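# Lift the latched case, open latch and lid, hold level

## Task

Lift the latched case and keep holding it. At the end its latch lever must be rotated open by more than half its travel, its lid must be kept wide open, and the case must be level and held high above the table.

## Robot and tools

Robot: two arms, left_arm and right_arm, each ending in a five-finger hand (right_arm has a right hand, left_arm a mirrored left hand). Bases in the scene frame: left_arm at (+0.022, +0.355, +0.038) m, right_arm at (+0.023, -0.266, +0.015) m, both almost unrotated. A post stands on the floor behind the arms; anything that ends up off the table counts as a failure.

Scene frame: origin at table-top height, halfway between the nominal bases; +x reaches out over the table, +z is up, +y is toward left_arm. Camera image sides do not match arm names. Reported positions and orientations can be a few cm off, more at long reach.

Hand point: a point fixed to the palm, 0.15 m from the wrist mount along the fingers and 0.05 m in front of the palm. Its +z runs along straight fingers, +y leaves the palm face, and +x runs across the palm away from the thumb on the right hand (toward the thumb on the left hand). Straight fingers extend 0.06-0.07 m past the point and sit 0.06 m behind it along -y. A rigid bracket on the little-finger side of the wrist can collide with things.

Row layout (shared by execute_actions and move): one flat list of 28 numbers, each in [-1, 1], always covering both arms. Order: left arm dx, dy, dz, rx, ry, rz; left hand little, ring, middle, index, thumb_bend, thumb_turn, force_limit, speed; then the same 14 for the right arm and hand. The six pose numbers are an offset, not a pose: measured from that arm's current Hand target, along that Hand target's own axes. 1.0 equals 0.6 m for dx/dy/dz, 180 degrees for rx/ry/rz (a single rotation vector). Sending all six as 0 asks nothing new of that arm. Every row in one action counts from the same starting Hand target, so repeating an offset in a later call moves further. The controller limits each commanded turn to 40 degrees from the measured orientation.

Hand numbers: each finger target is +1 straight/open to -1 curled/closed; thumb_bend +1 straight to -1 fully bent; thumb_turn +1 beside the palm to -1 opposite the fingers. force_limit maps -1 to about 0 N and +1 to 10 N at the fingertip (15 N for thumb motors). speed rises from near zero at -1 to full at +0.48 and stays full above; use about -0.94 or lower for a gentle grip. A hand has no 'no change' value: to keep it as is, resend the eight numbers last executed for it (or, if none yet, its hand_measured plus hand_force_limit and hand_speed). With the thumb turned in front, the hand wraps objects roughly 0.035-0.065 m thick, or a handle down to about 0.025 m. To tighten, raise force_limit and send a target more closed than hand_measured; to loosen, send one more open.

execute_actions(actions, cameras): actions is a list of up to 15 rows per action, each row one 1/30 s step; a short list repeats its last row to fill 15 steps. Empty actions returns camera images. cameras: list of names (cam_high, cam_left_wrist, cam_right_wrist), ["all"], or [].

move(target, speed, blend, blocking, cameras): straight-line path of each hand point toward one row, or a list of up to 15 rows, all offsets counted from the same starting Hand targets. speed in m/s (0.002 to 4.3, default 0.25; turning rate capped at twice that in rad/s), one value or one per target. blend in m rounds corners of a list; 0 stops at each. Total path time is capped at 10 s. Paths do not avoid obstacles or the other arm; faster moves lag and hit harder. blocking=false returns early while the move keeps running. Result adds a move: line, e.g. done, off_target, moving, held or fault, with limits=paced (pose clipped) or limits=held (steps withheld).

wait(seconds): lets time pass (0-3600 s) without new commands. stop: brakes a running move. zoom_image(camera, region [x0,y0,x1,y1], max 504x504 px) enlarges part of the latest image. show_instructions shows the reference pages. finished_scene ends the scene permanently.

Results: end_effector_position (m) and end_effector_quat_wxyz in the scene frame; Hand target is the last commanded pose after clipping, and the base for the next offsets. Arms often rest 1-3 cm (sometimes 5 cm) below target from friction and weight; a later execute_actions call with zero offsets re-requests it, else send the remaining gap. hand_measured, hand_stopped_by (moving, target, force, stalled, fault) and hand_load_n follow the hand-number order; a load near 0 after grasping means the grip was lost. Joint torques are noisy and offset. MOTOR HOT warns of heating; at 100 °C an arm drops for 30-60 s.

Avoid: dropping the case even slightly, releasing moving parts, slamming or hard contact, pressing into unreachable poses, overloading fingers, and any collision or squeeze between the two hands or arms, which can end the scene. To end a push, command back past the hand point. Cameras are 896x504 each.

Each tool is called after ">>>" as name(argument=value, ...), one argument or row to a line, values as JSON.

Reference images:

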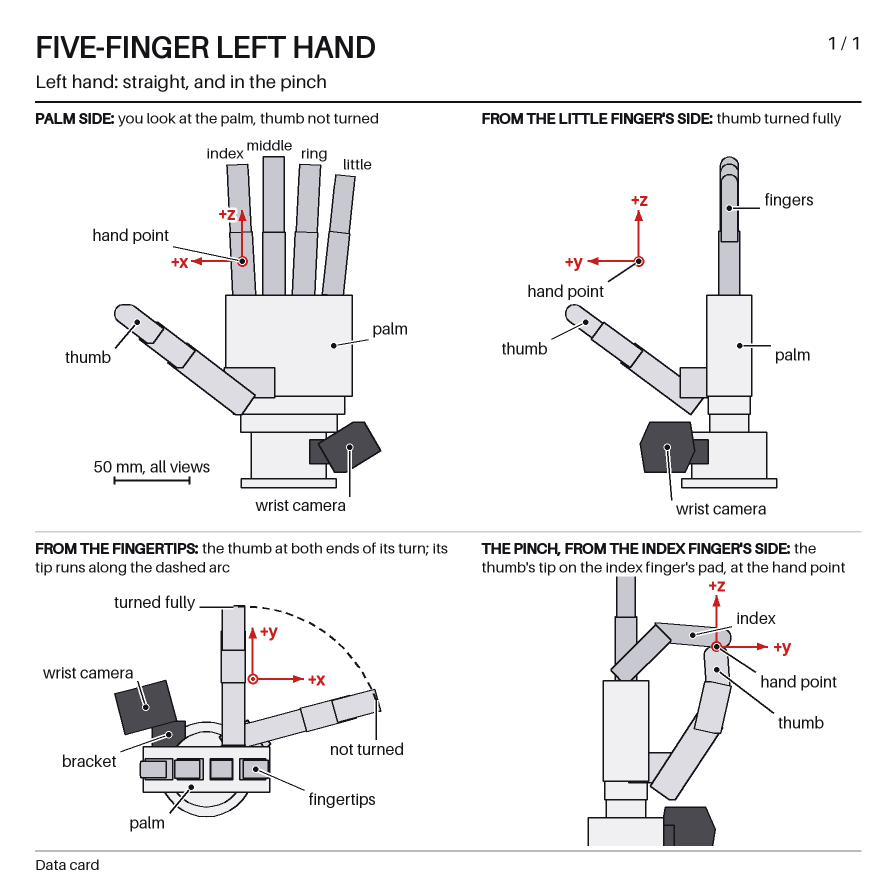

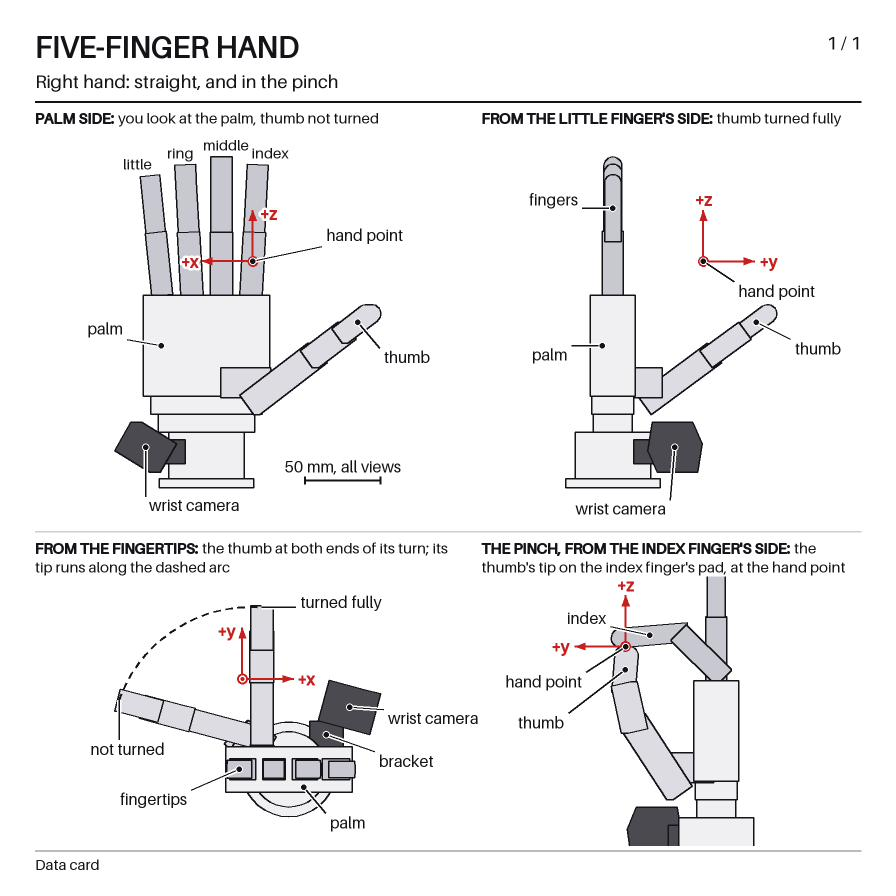

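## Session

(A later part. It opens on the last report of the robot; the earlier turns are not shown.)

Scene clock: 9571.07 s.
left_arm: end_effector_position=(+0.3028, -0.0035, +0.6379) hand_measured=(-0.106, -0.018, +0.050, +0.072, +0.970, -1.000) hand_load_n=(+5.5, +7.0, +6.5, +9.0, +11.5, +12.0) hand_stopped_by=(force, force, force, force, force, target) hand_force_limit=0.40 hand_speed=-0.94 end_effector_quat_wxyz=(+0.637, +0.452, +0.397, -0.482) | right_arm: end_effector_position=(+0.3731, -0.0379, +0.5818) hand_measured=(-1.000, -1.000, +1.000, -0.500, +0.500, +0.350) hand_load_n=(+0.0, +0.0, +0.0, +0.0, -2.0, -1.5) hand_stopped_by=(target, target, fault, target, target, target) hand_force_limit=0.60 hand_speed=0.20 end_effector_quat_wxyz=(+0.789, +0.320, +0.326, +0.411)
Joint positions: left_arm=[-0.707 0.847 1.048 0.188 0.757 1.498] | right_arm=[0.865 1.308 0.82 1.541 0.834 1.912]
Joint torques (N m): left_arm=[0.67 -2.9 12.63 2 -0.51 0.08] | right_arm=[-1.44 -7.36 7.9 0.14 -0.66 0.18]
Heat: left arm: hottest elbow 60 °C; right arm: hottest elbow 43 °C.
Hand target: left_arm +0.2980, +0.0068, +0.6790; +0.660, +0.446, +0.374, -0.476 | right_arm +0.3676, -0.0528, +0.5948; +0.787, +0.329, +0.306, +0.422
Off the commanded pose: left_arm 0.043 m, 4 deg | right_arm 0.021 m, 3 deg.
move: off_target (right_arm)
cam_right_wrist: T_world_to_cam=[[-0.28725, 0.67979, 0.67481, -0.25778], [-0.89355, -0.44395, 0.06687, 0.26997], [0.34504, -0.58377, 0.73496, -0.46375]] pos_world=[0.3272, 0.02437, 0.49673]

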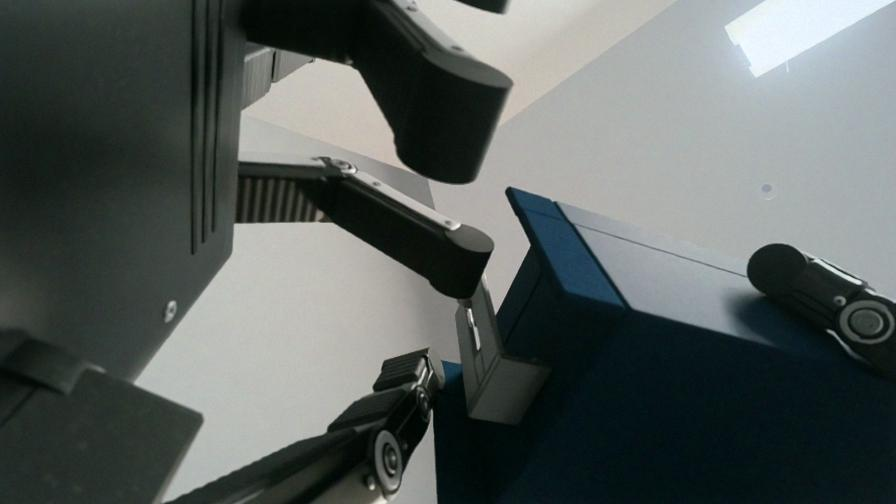

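>>> move(
  target=[0,0,0,0,0,0,-0.7,-0.7,-0.6,-0.6,0.6,-1,0.4,-0.94,0,-0.04,-0.012,0,0,0,-1,-1,1,-0.5,0.5,0.35,0.6,0.2],
  speed=0.04,
  cameras=["cam_right_wrist"],
)

>>> zoom_image(
  camera="cam_right_wrist",
  region=[360, 160, 660, 460],
)

Scene clock: 9579.57 s.
left_arm: end_effector_position=(+0.3037, -0.0030, +0.6380) hand_measured=(-0.106, -0.018, +0.050, +0.072, +0.970, -1.000) hand_load_n=(+6.0, +7.0, +6.0, +8.0, +12.0, +11.0) hand_stopped_by=(force, force, force, force, force, target) hand_force_limit=0.40 hand_speed=-0.94 end_effector_quat_wxyz=(+0.638, +0.451, +0.398, -0.481) | right_arm: end_effector_position=(+0.3771, -0.0501, +0.5662) hand_measured=(-1.000, -1.000, +1.000, -0.500, +0.500, +0.350) hand_load_n=(+0.0, +0.0, +0.0, +0.0, +0.0, +0.0) hand_stopped_by=(target, target, fault, target, target, target) hand_force_limit=0.60 hand_speed=0.20 end_effector_quat_wxyz=(+0.786, +0.321, +0.328, +0.415)
Joint positions: left_arm=[-0.706 0.847 1.048 0.188 0.752 1.498] | right_arm=[0.836 1.302 0.773 1.541 0.819 1.967]
Joint torques (N m): left_arm=[0.97 -3.08 12.57 2 -0.29 0.08] | right_arm=[-1.26 -6.18 7.32 0.79 -0.63 0.16]
Heat: left arm: hottest elbow 59 °C; right arm: hottest elbow 43 °C.
Hand target: left_arm +0.2979, +0.0068, +0.6790; +0.660, +0.446, +0.374, -0.476 | right_arm +0.3733, -0.0611, +0.5719; +0.787, +0.329, +0.306, +0.422
Off the commanded pose: left_arm 0.042 m, 4 deg | right_arm 0.013 m, 3 deg.
joint sent to its limit (right arm) — joint 4 (wrist pitch), upper limit. The joint targets still meet the commanded pose.
move: off_target (right_arm)
cam_right_wrist: T_world_to_cam=[[-0.29158, 0.67372, 0.67903, -0.23886], [-0.88863, -0.4535, 0.06837, 0.26606], [0.354, -0.58347, 0.73092, -0.46192]] pos_world=[0.33031, 0.01207, 0.48163]

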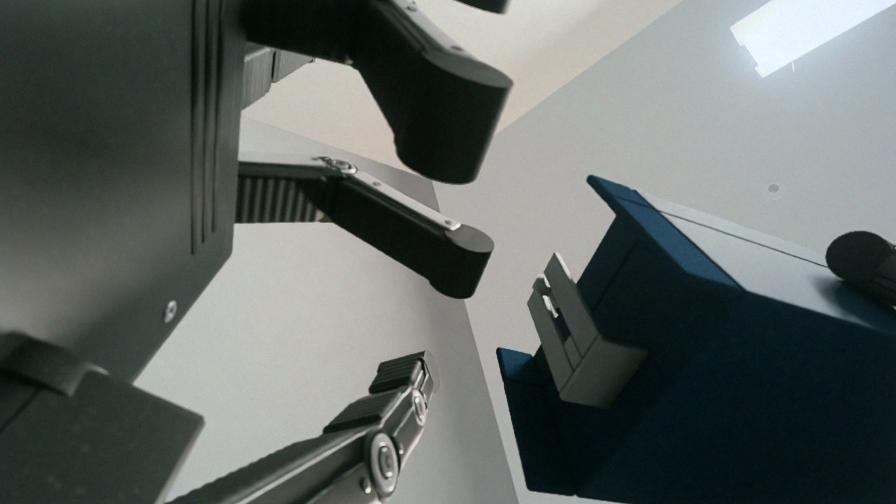

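Scaled by 1.680 from the camera's image (finer frame: 1280x720).

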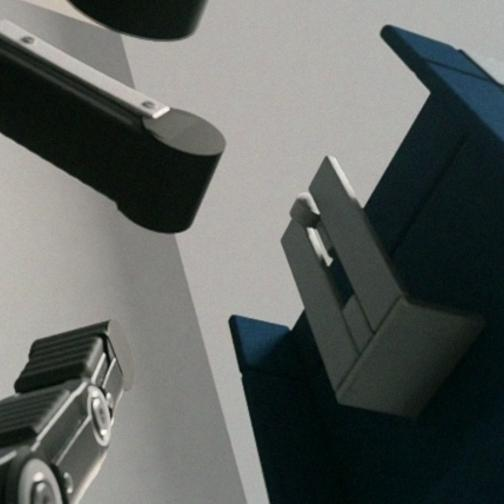

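>>> move(
  target=[0,0,0,0,0,0,-0.7,-0.7,-0.6,-0.6,0.6,-1,0.4,-0.94,0.0308,0.011,-0.0062,0,0,0,-1,-1,1,-0.5,0.5,0.29,0.6,0.2],
  speed=0.04,
  cameras=["cam_right_wrist"],
)

>>> zoom_image(
  camera="cam_right_wrist",
  region=[360, 160, 660, 460],
)

Scene clock: 9636.70 s.
left_arm: end_effector_position=(+0.3037, -0.0030, +0.6380) hand_measured=(-0.106, -0.018, +0.050, +0.072, +0.970, -1.000) hand_load_n=(+6.0, +7.0, +6.0, +8.5, +11.5, +11.0) hand_stopped_by=(force, force, force, force, force, target) hand_force_limit=0.40 hand_speed=-0.94 end_effector_quat_wxyz=(+0.638, +0.451, +0.398, -0.481) | right_arm: end_effector_position=(+0.3792, -0.0448, +0.5607) hand_measured=(-1.000, -1.000, +1.000, -0.500, +0.500, +0.290) hand_load_n=(+0.0, +0.0, +0.0, +0.0, +0.0, +0.0) hand_stopped_by=(target, target, fault, target, target, target) hand_force_limit=0.60 hand_speed=0.20 end_effector_quat_wxyz=(+0.783, +0.322, +0.335, +0.414)
Joint positions: left_arm=[-0.706 0.847 1.048 0.188 0.752 1.498] | right_arm=[0.846 1.314 0.773 1.541 0.83 1.968]
Joint torques (N m): left_arm=[0.62 -2.78 12.64 1.98 -0.27 0.07] | right_arm=[0.5 -4.89 9.69 0.77 -0.42 -0.03]
Heat: left arm: hottest elbow 57 °C; right arm: hottest elbow 40 °C.
Hand target: left_arm +0.2979, +0.0068, +0.6790; +0.660, +0.446, +0.374, -0.476 | right_arm +0.3759, -0.0414, +0.5710; +0.787, +0.329, +0.306, +0.422
Off the commanded pose: left_arm 0.042 m, 4 deg | right_arm 0.011 m, 4 deg.
joint sent to its limit (right arm) — joint 4 (wrist pitch), upper limit. The joint targets still meet the commanded pose.
move: off_target (right_arm)
cam_right_wrist: T_world_to_cam=[[-0.28464, 0.67383, 0.68186, -0.24231], [-0.88558, -0.45717, 0.08211, 0.26171], [0.36705, -0.58048, 0.72686, -0.45799]] pos_world=[0.3309, 0.01707, 0.47663]

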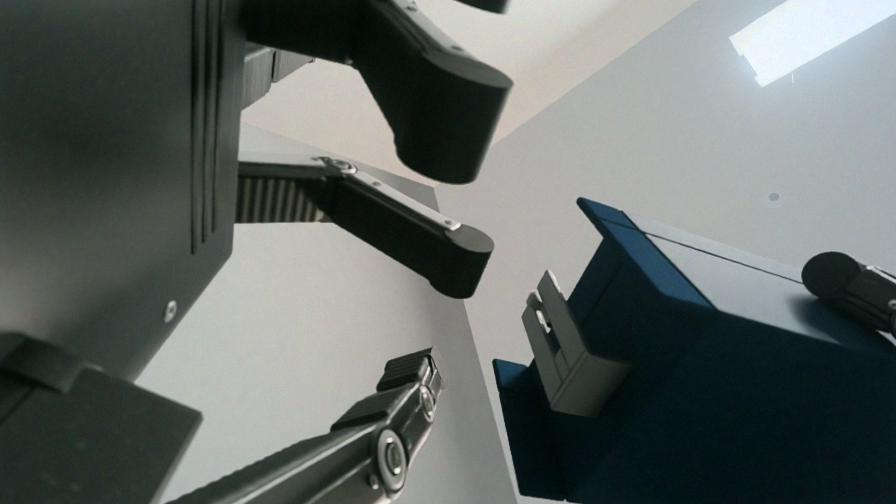

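Scaled by 1.680 from the camera's image (finer frame: 1280x720).

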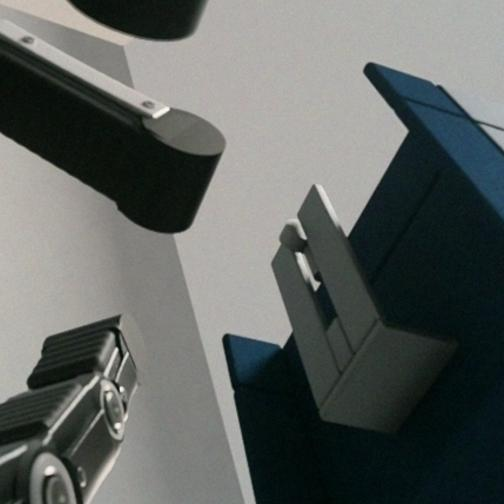

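>>> move(
  target=[0,0,0,0,0,0,-0.7,-0.7,-0.6,-0.6,0.6,-1,0.4,-0.94,-0.005,0.0467,0.02,0,0,0,-1,-1,1,-0.5,0.5,0.29,0.6,0.2],
  speed=0.03,
  cameras=["cam_right_wrist"],
)

>>> zoom_image(
  camera="cam_right_wrist",
  region=[360, 160, 660, 460],
)

Scene clock: 9650.37 s.
left_arm: end_effector_position=(+0.3039, -0.0029, +0.6381) hand_measured=(-0.106, -0.018, +0.050, +0.072, +0.970, -1.000) hand_load_n=(+6.0, +7.0, +6.0, +8.0, +12.0, +11.0) hand_stopped_by=(force, force, force, force, force, target) hand_force_limit=0.40 hand_speed=-0.94 end_effector_quat_wxyz=(+0.638, +0.450, +0.398, -0.481) | right_arm: end_effector_position=(+0.3757, -0.0398, +0.5819) hand_measured=(-1.000, -1.000, +1.000, -0.500, +0.500, +0.290) hand_load_n=(+0.0, +0.0, +0.0, +0.0, -1.0, +1.5) hand_stopped_by=(target, target, fault, target, target, target) hand_force_limit=0.60 hand_speed=0.20 end_effector_quat_wxyz=(+0.786, +0.327, +0.323, +0.412)
Joint positions: left_arm=[-0.706 0.847 1.048 0.188 0.751 1.498] | right_arm=[0.863 1.314 0.828 1.541 0.846 1.923]
Joint torques (N m): left_arm=[0.26 -2.84 12.63 1.94 -0.25 0.09] | right_arm=[0.91 -5.3 11.1 0.65 -0.65 -0.18]
Heat: left arm: hottest elbow 57 °C; right arm: hottest elbow 41 °C.
Hand target: left_arm +0.2981, +0.0067, +0.6788; +0.660, +0.446, +0.374, -0.476 | right_arm +0.3707, -0.0352, +0.6005; +0.787, +0.329, +0.306, +0.422
Off the commanded pose: left_arm 0.042 m, 4 deg | right_arm 0.020 m, 2 deg.
joint at its limit (right arm) — joint 4 (wrist pitch), upper limit.
move: off_target (right_arm)
cam_right_wrist: T_world_to_cam=[[-0.28337, 0.66904, 0.68708, -0.26472], [-0.89431, -0.44305, 0.06258, 0.27431], [0.34628, -0.59674, 0.72388, -0.46028]] pos_world=[0.32969, 0.02398, 0.49791]

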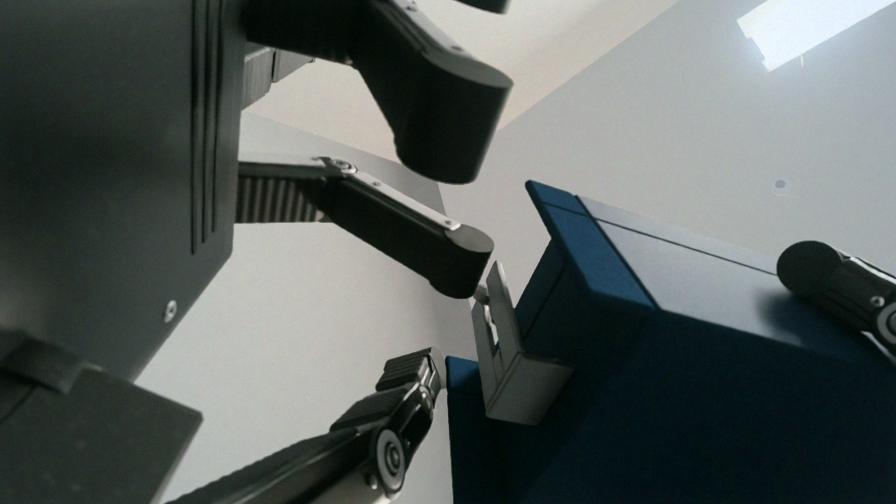

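Scaled by 1.680 from the camera's image (finer frame: 1280x720).

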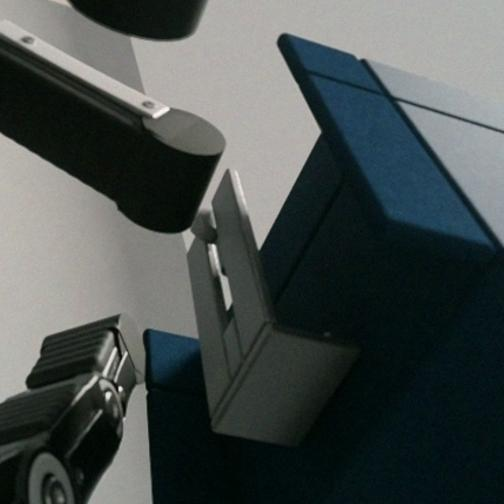

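>>> zoom_image(
  camera="cam_right_wrist",
  region=[370, 320, 530, 480],
)

Scaled by 3.150 from the camera's image (finer frame: 1280x720).

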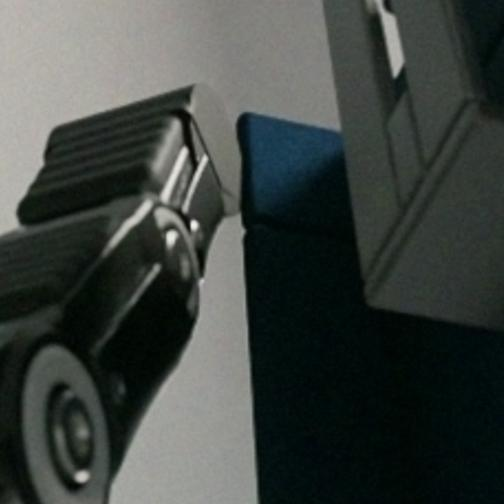

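>>> move(
  target=[0,0,0,0,0,0,-0.7,-0.7,-0.6,-0.6,0.6,-1,0.4,-0.94,0.0,-0.01,0.0,0,0,0,-1,-1,1,-0.5,0.5,0.29,0.6,0.2],
  speed=0.03,
  cameras=["cam_right_wrist"],
)

>>> zoom_image(
  camera="cam_right_wrist",
  region=[370, 320, 530, 480],
)

Scene clock: 9723.83 s.
left_arm: end_effector_position=(+0.3042, -0.0027, +0.6381) hand_measured=(-0.106, -0.018, +0.050, +0.072, +0.970, -1.000) hand_load_n=(+6.0, +7.0, +6.0, +8.0, +12.0, +11.0) hand_stopped_by=(force, force, force, force, force, target) hand_force_limit=0.40 hand_speed=-0.94 end_effector_quat_wxyz=(+0.638, +0.450, +0.399, -0.481) | right_arm: end_effector_position=(+0.3760, -0.0393, +0.5815) hand_measured=(-1.000, -1.000, +1.000, -0.500, +0.500, +0.290) hand_load_n=(+0.0, +0.0, +0.0, +0.0, -1.0, +1.5) hand_stopped_by=(target, target, fault, target, target, target) hand_force_limit=0.60 hand_speed=0.20 end_effector_quat_wxyz=(+0.786, +0.327, +0.324, +0.412)
Joint positions: left_arm=[-0.705 0.847 1.048 0.188 0.751 1.498] | right_arm=[0.863 1.315 0.828 1.541 0.846 1.922]
Joint torques (N m): left_arm=[0.38 -3.14 12.67 1.94 -0.24 0.08] | right_arm=[-0.09 -5.13 10.43 0.7 -0.85 -0.06]
Heat: left arm: hottest elbow 58 °C; right arm: hottest elbow 42 °C.
Hand target: left_arm +0.2982, +0.0067, +0.6788; +0.660, +0.446, +0.374, -0.475 | right_arm +0.3734, -0.0378, +0.5959; +0.787, +0.329, +0.306, +0.422
Off the commanded pose: left_arm 0.042 m, 4 deg | right_arm 0.015 m, 2 deg.
joint sent to its limit (right arm) — joint 4 (wrist pitch), upper limit. The joint targets still meet the commanded pose.
move: off_target (right_arm)
cam_right_wrist: T_world_to_cam=[[-0.283, 0.66997, 0.68633, -0.2644], [-0.89427, -0.44297, 0.06366, 0.27423], [0.34668, -0.59575, 0.7245, -0.46033]] pos_world=[0.32999, 0.02438, 0.49751]

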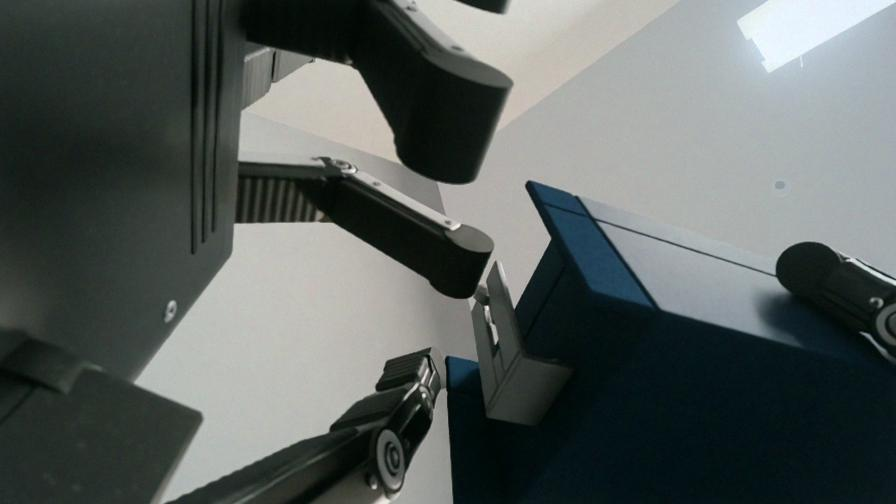

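Scaled by 3.150 from the camera's image (finer frame: 1280x720).

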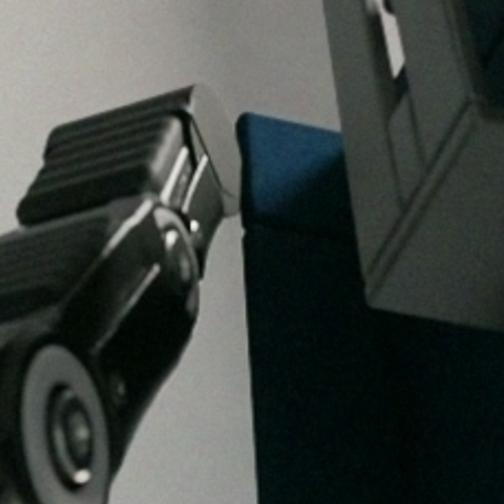

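>>> wait(
  seconds=0,
  cameras=["cam_high"],
)

>>> zoom_image(
  camera="cam_high",
  region=[360, 0, 520, 130],
)

Scene clock: 9729.00 s.
left_arm: end_effector_position=(+0.3042, -0.0027, +0.6381) hand_measured=(-0.106, -0.018, +0.050, +0.072, +0.970, -1.000) hand_load_n=(+6.0, +7.0, +6.0, +8.0, +11.5, +10.5) hand_stopped_by=(force, force, force, force, force, target) hand_force_limit=0.40 hand_speed=-0.94 end_effector_quat_wxyz=(+0.638, +0.450, +0.399, -0.481) | right_arm: end_effector_position=(+0.3760, -0.0393, +0.5815) hand_measured=(-1.000, -1.000, +1.000, -0.500, +0.500, +0.290) hand_load_n=(+0.0, +0.0, +0.0, +0.0, -1.0, +1.5) hand_stopped_by=(target, target, fault, target, target, target) hand_force_limit=0.60 hand_speed=0.20 end_effector_quat_wxyz=(+0.786, +0.327, +0.324, +0.412)
Joint positions: left_arm=[-0.705 0.847 1.048 0.188 0.751 1.498] | right_arm=[0.863 1.315 0.828 1.541 0.846 1.922]
Joint torques (N m): left_arm=[0.62 -2.78 12.67 1.95 -0.23 0.09] | right_arm=[-0.09 -5.19 10.36 0.72 -0.86 -0.06]
Heat: left arm: hottest elbow 58 °C; right arm: hottest elbow 42 °C.
Hand target: left_arm +0.2982, +0.0067, +0.6788; +0.660, +0.446, +0.374, -0.475 | right_arm +0.3734, -0.0378, +0.5959; +0.787, +0.329, +0.306, +0.422
Off the commanded pose: left_arm 0.042 m, 4 deg | right_arm 0.015 m, 2 deg.

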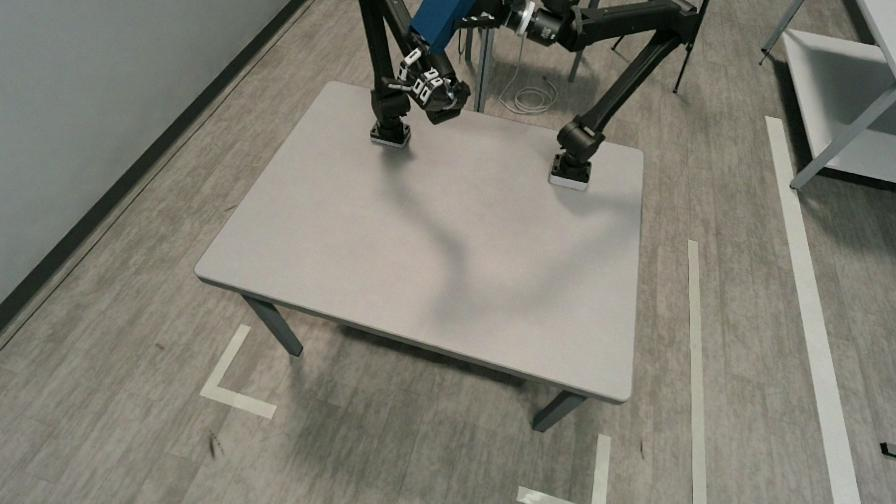

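Scaled by 3.150 from the camera's image (finer frame: 1280x720).

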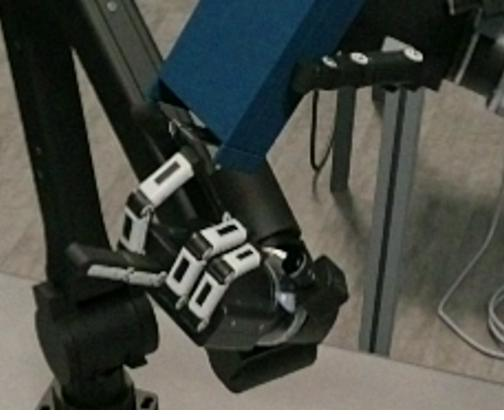

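>>> move(
  target=[
    [0,0,0,0,0,0,-0.7,-0.7,-0.6,-0.6,0.6,-1,0.4,-0.94,0,-0.07,0.0,0,0,0,-1,-1,1,-0.5,0.5,0.29,0.6,0.2],
    [0,0,0,0,0,0,-0.7,-0.7,-0.6,-0.6,0.6,-1,0.4,-0.94,-0.075,-0.07,0.0,0,0,0,1,-0.5,1,1,0.15,-0.85,0.6,0.2],
  ],
  speed=0.06,
  cameras=["cam_right_wrist"],
)

Scene clock: 9777.10 s.
left_arm: end_effector_position=(+0.3040, -0.0024, +0.6384) hand_measured=(-0.106, -0.018, +0.050, +0.072, +0.970, -1.000) hand_load_n=(+6.0, +7.0, +6.0, +8.5, +12.0, +11.5) hand_stopped_by=(force, force, force, force, force, target) hand_force_limit=0.40 hand_speed=-0.94 end_effector_quat_wxyz=(+0.638, +0.450, +0.398, -0.481) | right_arm: end_effector_position=(+0.3712, -0.0896, +0.5706) hand_measured=(+1.000, -0.500, +1.000, +1.000, +0.150, -0.850) hand_load_n=(+0.0, +0.0, +0.0, +0.0, +0.0, +0.0) hand_stopped_by=(target, target, fault, target, target, target) hand_force_limit=0.60 hand_speed=0.20 end_effector_quat_wxyz=(+0.788, +0.327, +0.308, +0.421)
Joint positions: left_arm=[-0.705 0.846 1.048 0.188 0.751 1.498] | right_arm=[0.767 1.228 0.719 1.513 0.786 2.038]
Joint torques (N m): left_arm=[0.73 -3.02 12.67 2.04 -0.21 0.07] | right_arm=[-1.32 -5.19 7.35 -0.18 -0.59 0.13]
Heat: left arm: hottest elbow 58 °C; right arm: hottest elbow 42 °C.
Hand target: left_arm +0.2980, +0.0068, +0.6789; +0.660, +0.446, +0.374, -0.475 | right_arm +0.3723, -0.0947, +0.5725; +0.787, +0.329, +0.306, +0.422
Off the commanded pose: left_arm 0.042 m, 4 deg | right_arm 0.006 m, 0 deg.
move: done
cam_right_wrist: T_world_to_cam=[[-0.30715, 0.65674, 0.68873, -0.2182], [-0.89412, -0.44699, 0.02748, 0.26856], [0.32591, -0.60737, 0.72449, -0.47411]] pos_world=[0.32761, -0.02461, 0.48639]

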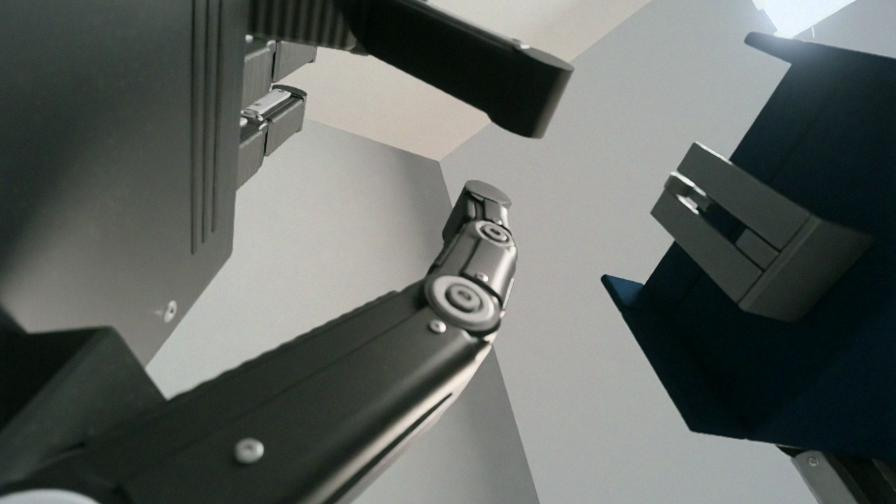

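>>> zoom_image(
  camera="cam_right_wrist",
  region=[620, 120, 896, 340],
)

Scaled by 1.826 from the camera's image (finer frame: 1280x720).

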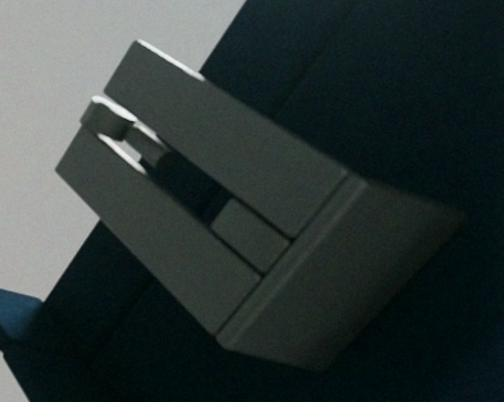

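>>> move(
  target=[0,0,0,0,0,0,-0.7,-0.7,-0.6,-0.6,0.6,-1,0.4,-0.94,0.0083,0.0725,0.01,0,0,0,1,-0.4,1,1,0.25,-0.6,0.6,0.2],
  speed=0.05,
  cameras=["cam_right_wrist"],
)

Scene clock: 9831.23 s.
left_arm: end_effector_position=(+0.3040, -0.0024, +0.6384) hand_measured=(-0.106, -0.018, +0.050, +0.072, +0.970, -1.000) hand_load_n=(+6.0, +7.0, +6.0, +8.5, +12.0, +11.0) hand_stopped_by=(force, force, force, force, force, target) hand_force_limit=0.40 hand_speed=-0.94 end_effector_quat_wxyz=(+0.638, +0.450, +0.398, -0.481) | right_arm: end_effector_position=(+0.3633, -0.0750, +0.5892) hand_measured=(+1.000, -0.400, +1.000, +1.000, +0.250, -0.600) hand_load_n=(+0.0, +0.0, +0.0, +0.5, +0.0, +0.0) hand_stopped_by=(target, target, fault, target, target, target) hand_force_limit=0.60 hand_speed=0.20 end_effector_quat_wxyz=(+0.787, +0.327, +0.317, +0.416)
Joint positions: left_arm=[-0.705 0.846 1.048 0.188 0.751 1.498] | right_arm=[0.819 1.207 0.759 1.477 0.819 1.977]
Joint torques (N m): left_arm=[0.85 -2.55 12.68 2 -0.24 0.08] | right_arm=[0.56 -5.19 10.71 -0.25 -0.45 -0.13]
Heat: left arm: hottest elbow 59 °C; right arm: hottest elbow 42 °C.
Hand target: left_arm +0.2980, +0.0068, +0.6789; +0.660, +0.446, +0.374, -0.475 | right_arm +0.3589, -0.0734, +0.6088; +0.787, +0.329, +0.306, +0.422
Off the commanded pose: left_arm 0.042 m, 4 deg | right_arm 0.020 m, 2 deg.
move: off_target (right_arm)
cam_right_wrist: T_world_to_cam=[[-0.29227, 0.66442, 0.68784, -0.24735], [-0.89466, -0.44407, 0.0488, 0.25536], [0.33787, -0.60112, 0.72422, -0.47987]] pos_world=[0.3183, -0.01072, 0.5052]

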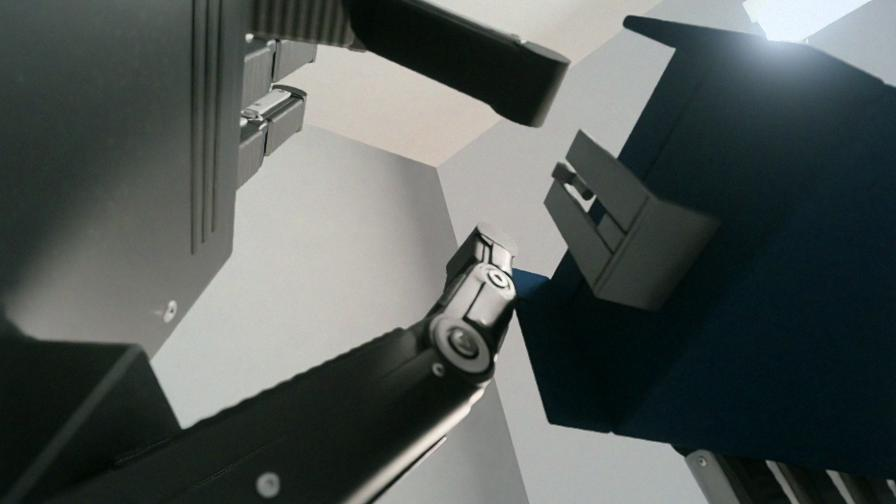

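>>> zoom_image(
  camera="cam_right_wrist",
  region=[430, 60, 690, 320],
)

Scaled by 1.938 from the camera's image (finer frame: 1280x720).

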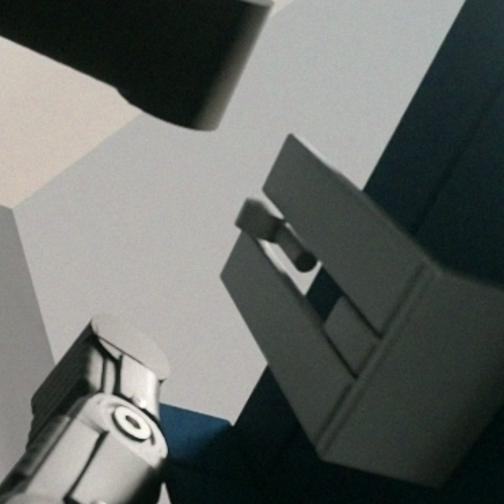

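>>> move(
  target=[0,0,0,0,0,0,-0.7,-0.7,-0.6,-0.6,0.6,-1,0.4,-0.94,0,0.018,0,0,0,0,1,-0.4,1,1,0.25,-0.67,0.6,0.2],
  speed=0.03,
  cameras=["cam_right_wrist"],
)

>>> zoom_image(
  camera="cam_right_wrist",
  region=[430, 40, 690, 300],
)

Scene clock: 9872.40 s.
left_arm: end_effector_position=(+0.3038, -0.0023, +0.6386) hand_measured=(-0.106, -0.018, +0.050, +0.072, +0.970, -1.000) hand_load_n=(+6.0, +7.0, +6.0, +8.0, +12.0, +11.0) hand_stopped_by=(force, force, force, force, force, target) hand_force_limit=0.40 hand_speed=-0.94 end_effector_quat_wxyz=(+0.639, +0.450, +0.398, -0.481) | right_arm: end_effector_position=(+0.3623, -0.0711, +0.5917) hand_measured=(+1.000, -0.400, +1.000, +1.000, +0.250, -0.670) hand_load_n=(+0.0, +0.0, +0.0, +0.0, -2.0, +0.5) hand_stopped_by=(target, target, fault, target, target, target) hand_force_limit=0.60 hand_speed=0.20 end_effector_quat_wxyz=(+0.787, +0.329, +0.321, +0.411)
Joint positions: left_arm=[-0.705 0.846 1.048 0.188 0.751 1.498] | right_arm=[0.833 1.207 0.769 1.472 0.835 1.956]
Joint torques (N m): left_arm=[0.62 -2.78 12.67 1.99 -0.22 0.07] | right_arm=[1.08 -5.71 11.29 -0.24 -0.72 -0.18]
Heat: left arm: hottest elbow 59 °C; right arm: hottest elbow 43 °C.
Hand target: left_arm +0.2980, +0.0068, +0.6790; +0.660, +0.446, +0.374, -0.475 | right_arm +0.3541, -0.0687, +0.6171; +0.787, +0.329, +0.306, +0.422
Off the commanded pose: left_arm 0.042 m, 4 deg | right_arm 0.027 m, 2 deg.
move: off_target (right_arm)
cam_right_wrist: T_world_to_cam=[[-0.28062, 0.66817, 0.68906, -0.25659], [-0.89664, -0.43865, 0.06018, 0.25048], [0.34247, -0.60095, 0.7222, -0.47947]] pos_world=[0.31679, -0.00682, 0.50801]

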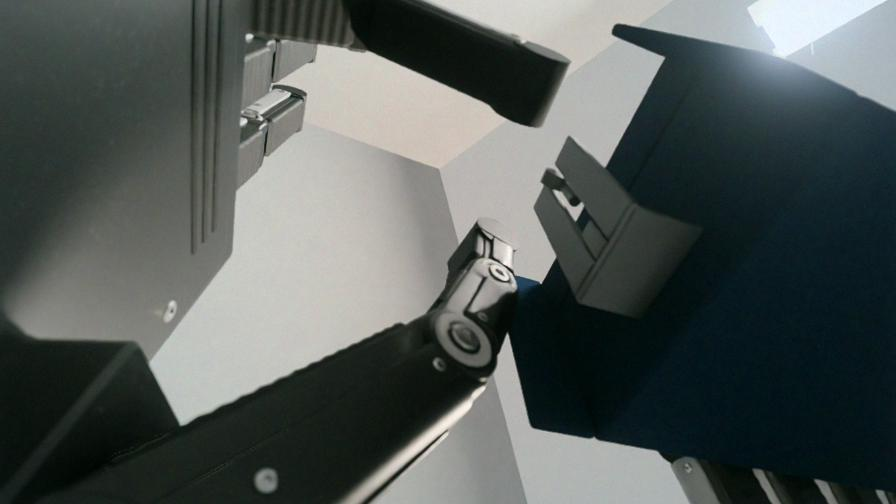

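Scaled by 1.938 from the camera's image (finer frame: 1280x720).

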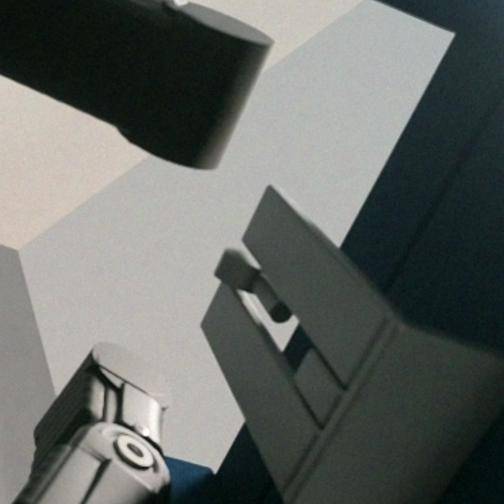

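>>> zoom_image(
  camera="cam_right_wrist",
  region=[520, 120, 640, 240],
)

Scaled by 4.200 from the camera's image (finer frame: 1280x720).

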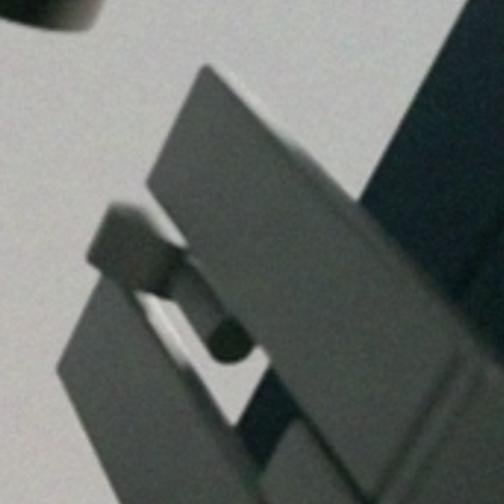

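>>> move(
  target=[0,0,0,0,0,0,-0.78,-0.78,-0.68,-0.68,0.5,-1,0.75,-0.94,0,-0.06,0,0,0,0,1,-0.4,1,1,0.25,-0.67,0.6,0.2],
  speed=0.05,
  cameras=["cam_left_wrist"],
)

Scene clock: 10098.30 s.
left_arm: end_effector_position=(+0.3034, -0.0020, +0.6390) hand_measured=(-0.122, -0.028, +0.040, +0.070, +0.970, -1.000) hand_load_n=(+8.5, +8.0, +8.0, +9.0, +12.5, +13.5) hand_stopped_by=(force, force, force, force, force, target) hand_force_limit=0.75 hand_speed=-0.94 end_effector_quat_wxyz=(+0.639, +0.450, +0.398, -0.481) | right_arm: end_effector_position=(+0.3667, -0.0820, +0.5920) hand_measured=(+1.000, -0.400, +1.000, +1.000, +0.250, -0.670) hand_load_n=(+0.0, +0.0, +0.0, +0.0, +0.0, +0.0) hand_stopped_by=(target, target, fault, target, target, target) hand_force_limit=0.60 hand_speed=0.20 end_effector_quat_wxyz=(+0.788, +0.327, +0.308, +0.421)
Joint positions: left_arm=[-0.705 0.845 1.048 0.188 0.751 1.498] | right_arm=[0.794 1.207 0.762 1.472 0.8 2.006]
Joint torques (N m): left_arm=[0.62 -2.67 12.63 1.96 -0.23 0.08] | right_arm=[-1.38 -3.9 7.61 0.32 -0.62 0.14]
Heat: left arm: hottest elbow 61 °C; right arm: hottest elbow 47 °C.
Hand target: left_arm +0.2981, +0.0067, +0.6788; +0.659, +0.446, +0.374, -0.476 | right_arm +0.3707, -0.0841, +0.5892; +0.787, +0.329, +0.306, +0.422
Off the commanded pose: left_arm 0.041 m, 4 deg | right_arm 0.005 m, 0 deg.
move: done
cam_left_wrist: T_world_to_cam=[[-0.90952, -0.17433, -0.37733, 0.50858], [0.30544, 0.33539, -0.89119, 0.47437], [0.28192, -0.92581, -0.2518, 0.18625]] pos_world=[0.26517, 0.102, 0.66155]

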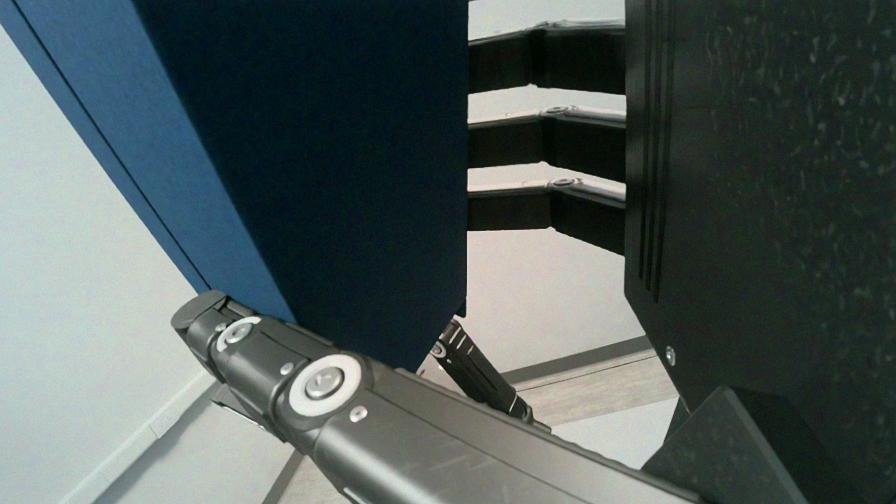

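>>> move(
  target=[0,0,0,0,0,0,-0.78,-0.78,-0.68,-0.68,0.5,-1,0.75,-0.94,0.082,-0.01,-0.0128,0,0,0,1,1,1,1,0.25,-0.63,0.6,0.2],
  speed=0.06,
  cameras=["cam_right_wrist"],
)

>>> zoom_image(
  camera="cam_right_wrist",
  region=[380, 180, 680, 480],
)

Scene clock: 10115.47 s.
left_arm: end_effector_position=(+0.3034, -0.0020, +0.6390) hand_measured=(-0.122, -0.028, +0.040, +0.070, +0.970, -1.000) hand_load_n=(+8.5, +8.5, +8.0, +9.0, +12.5, +13.5) hand_stopped_by=(force, force, force, force, force, target) hand_force_limit=0.75 hand_speed=-0.94 end_effector_quat_wxyz=(+0.639, +0.450, +0.398, -0.481) | right_arm: end_effector_position=(+0.3934, -0.0461, +0.5558) hand_measured=(+1.000, +1.000, +1.000, +1.000, +0.250, -0.630) hand_load_n=(+0.0, +0.0, +0.0, +0.0, +0.0, +0.0) hand_stopped_by=(target, target, fault, target, target, target) hand_force_limit=0.60 hand_speed=0.20 end_effector_quat_wxyz=(+0.783, +0.325, +0.331, +0.414)
Joint positions: left_arm=[-0.705 0.845 1.048 0.188 0.751 1.498] | right_arm=[0.816 1.346 0.79 1.541 0.817 2.001]
Joint torques (N m): left_arm=[0.56 -2.32 12.7 1.99 -0.22 0.09] | right_arm=[0.67 -5.36 10.3 0.83 -0.44 -0.11]
Heat: left arm: hottest elbow 61 °C; right arm: hottest elbow 45 °C.
Hand target: left_arm +0.2981, +0.0067, +0.6788; +0.659, +0.446, +0.374, -0.476 | right_arm +0.3901, -0.0422, +0.5700; +0.787, +0.329, +0.306, +0.422
Off the commanded pose: left_arm 0.041 m, 4 deg | right_arm 0.015 m, 3 deg.
joint sent to its limit (right arm) — joint 4 (wrist pitch), upper limit. The joint targets still meet the commanded pose.
move: off_target (right_arm)
cam_right_wrist: T_world_to_cam=[[-0.28435, 0.67068, 0.68507, -0.23605], [-0.88781, -0.45391, 0.07587, 0.27859], [0.36184, -0.58664, 0.72451, -0.45734]] pos_world=[0.3457, 0.01647, 0.47192]

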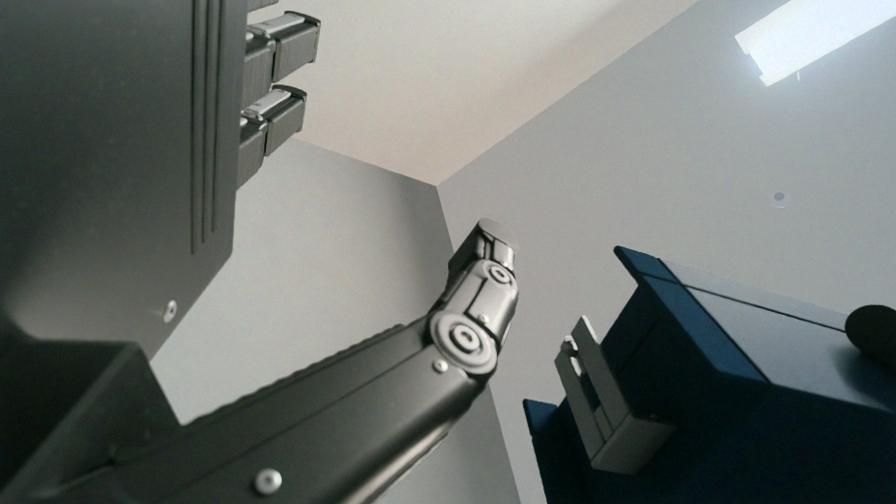

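Scaled by 1.680 from the camera's image (finer frame: 1280x720).

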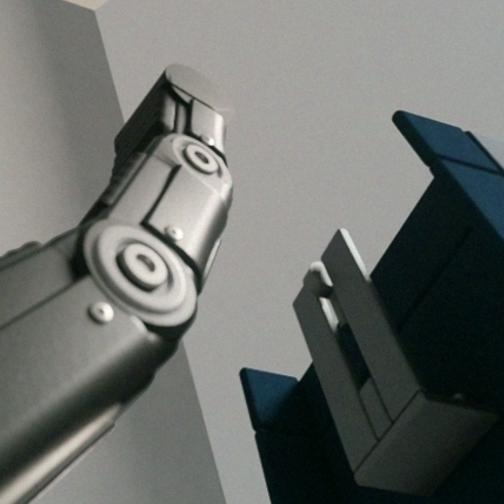

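>>> move(
  target=[0,0,0,0,0,0,-0.78,-0.78,-0.68,-0.68,0.5,-1,0.75,-0.94,-0.0188,0.0405,0.0037,0,0,0,1,1,1,1,0.25,-0.63,0.6,0.2],
  speed=0.04,
  cameras=["cam_right_wrist"],
)

>>> zoom_image(
  camera="cam_right_wrist",
  region=[380, 180, 680, 480],
)

Scene clock: 10133.87 s.
left_arm: end_effector_position=(+0.3034, -0.0020, +0.6390) hand_measured=(-0.122, -0.028, +0.040, +0.070, +0.970, -1.000) hand_load_n=(+9.0, +8.0, +8.5, +9.0, +12.5, +13.5) hand_stopped_by=(force, force, force, force, force, target) hand_force_limit=0.75 hand_speed=-0.94 end_effector_quat_wxyz=(+0.639, +0.450, +0.398, -0.481) | right_arm: end_effector_position=(+0.3839, -0.0401, +0.5712) hand_measured=(+1.000, +1.000, +1.000, +1.000, +0.250, -0.630) hand_load_n=(+0.0, +0.0, +0.0, +0.0, +0.0, +0.0) hand_stopped_by=(target, target, fault, target, target, target) hand_force_limit=0.60 hand_speed=0.20 end_effector_quat_wxyz=(+0.788, +0.323, +0.328, +0.409)
Joint positions: left_arm=[-0.705 0.845 1.048 0.188 0.751 1.498] | right_arm=[0.844 1.33 0.814 1.541 0.832 1.944]
Joint torques (N m): left_arm=[0.67 -2.2 12.64 1.98 -0.21 0.07] | right_arm=[0.5 -6.53 10.37 0.75 -0.46 -0.13]
Heat: left arm: hottest elbow 61 °C; right arm: hottest elbow 44 °C.
Hand target: left_arm +0.2981, +0.0067, +0.6788; +0.659, +0.446, +0.374, -0.476 | right_arm +0.3753, -0.0420, +0.5924; +0.787, +0.329, +0.306, +0.422
Off the commanded pose: left_arm 0.041 m, 4 deg | right_arm 0.023 m, 3 deg.
joint at its limit (right arm) — joint 4 (wrist pitch), upper limit.
move: off_target (right_arm)
cam_right_wrist: T_world_to_cam=[[-0.2798, 0.67854, 0.67919, -0.25143], [-0.89373, -0.44248, 0.07388, 0.27552], [0.35066, -0.58634, 0.73024, -0.46056]] pos_world=[0.33739, 0.02247, 0.48673]

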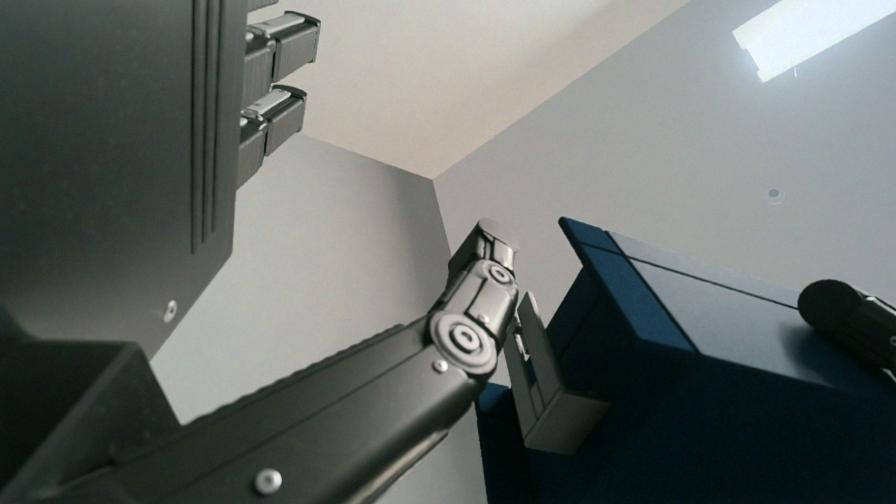

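Scaled by 1.680 from the camera's image (finer frame: 1280x720).

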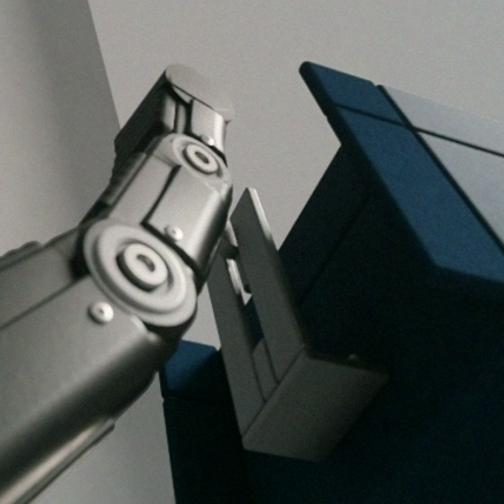

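>>> move(
  target=[0,0,0,0,0,0,-0.78,-0.78,-0.68,-0.68,0.5,-1,0.75,-0.94,-0.0203,0.008,0.0032,0,0,0,1,1,1,1,0.25,-0.63,0.6,0.2],
  speed=0.04,
  cameras=["cam_right_wrist"],
)

>>> zoom_image(
  camera="cam_right_wrist",
  region=[380, 180, 680, 480],
)

Scene clock: 10147.20 s.
left_arm: end_effector_position=(+0.3029, -0.0017, +0.6401) hand_measured=(-0.122, -0.028, +0.040, +0.070, +0.970, -1.000) hand_load_n=(+8.5, +8.5, +8.5, +9.0, +12.5, +13.0) hand_stopped_by=(force, force, force, force, force, target) hand_force_limit=0.75 hand_speed=-0.94 end_effector_quat_wxyz=(+0.639, +0.450, +0.397, -0.481) | right_arm: end_effector_position=(+0.3736, -0.0518, +0.5851) hand_measured=(+1.000, +1.000, +1.000, +1.000, +0.250, -0.630) hand_load_n=(+0.0, +0.0, +0.0, +0.0, -1.5, -0.5) hand_stopped_by=(target, target, fault, target, target, target) hand_force_limit=0.60 hand_speed=0.20 end_effector_quat_wxyz=(+0.787, +0.329, +0.314, +0.417)
Joint positions: left_arm=[-0.705 0.844 1.049 0.188 0.752 1.498] | right_arm=[0.844 1.292 0.814 1.537 0.834 1.943]
Joint torques (N m): left_arm=[0.56 -2.32 12.56 2 -0.27 0.09] | right_arm=[0.44 -6.3 9.46 -0.23 -0.65 -0.08]
Heat: left arm: hottest elbow 62 °C; right arm: hottest elbow 45 °C.
Hand target: left_arm +0.2980, +0.0067, +0.6789; +0.660, +0.446, +0.374, -0.475 | right_arm +0.3690, -0.0509, +0.5998; +0.787, +0.329, +0.306, +0.422
Off the commanded pose: left_arm 0.040 m, 4 deg | right_arm 0.015 m, 1 deg.
move: off_target (right_arm)
cam_right_wrist: T_world_to_cam=[[-0.29372, 0.66124, 0.69028, -0.25805], [-0.89561, -0.44275, 0.04303, 0.27888], [0.33408, -0.60558, 0.72226, -0.46406]] pos_world=[0.329, 0.01308, 0.5013]

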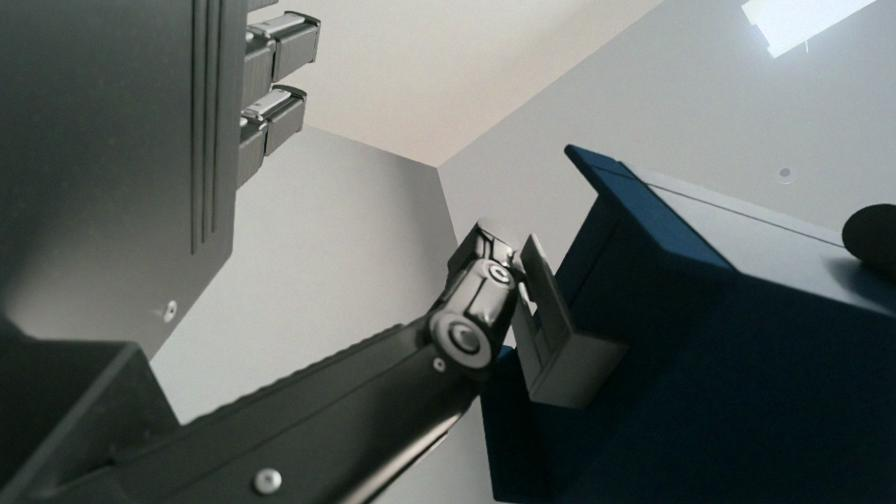

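Scaled by 1.680 from the camera's image (finer frame: 1280x720).

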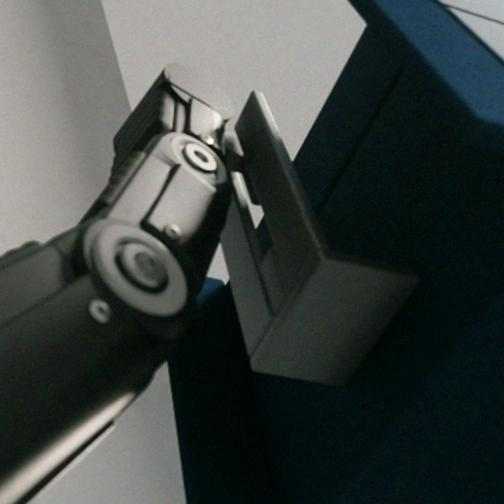

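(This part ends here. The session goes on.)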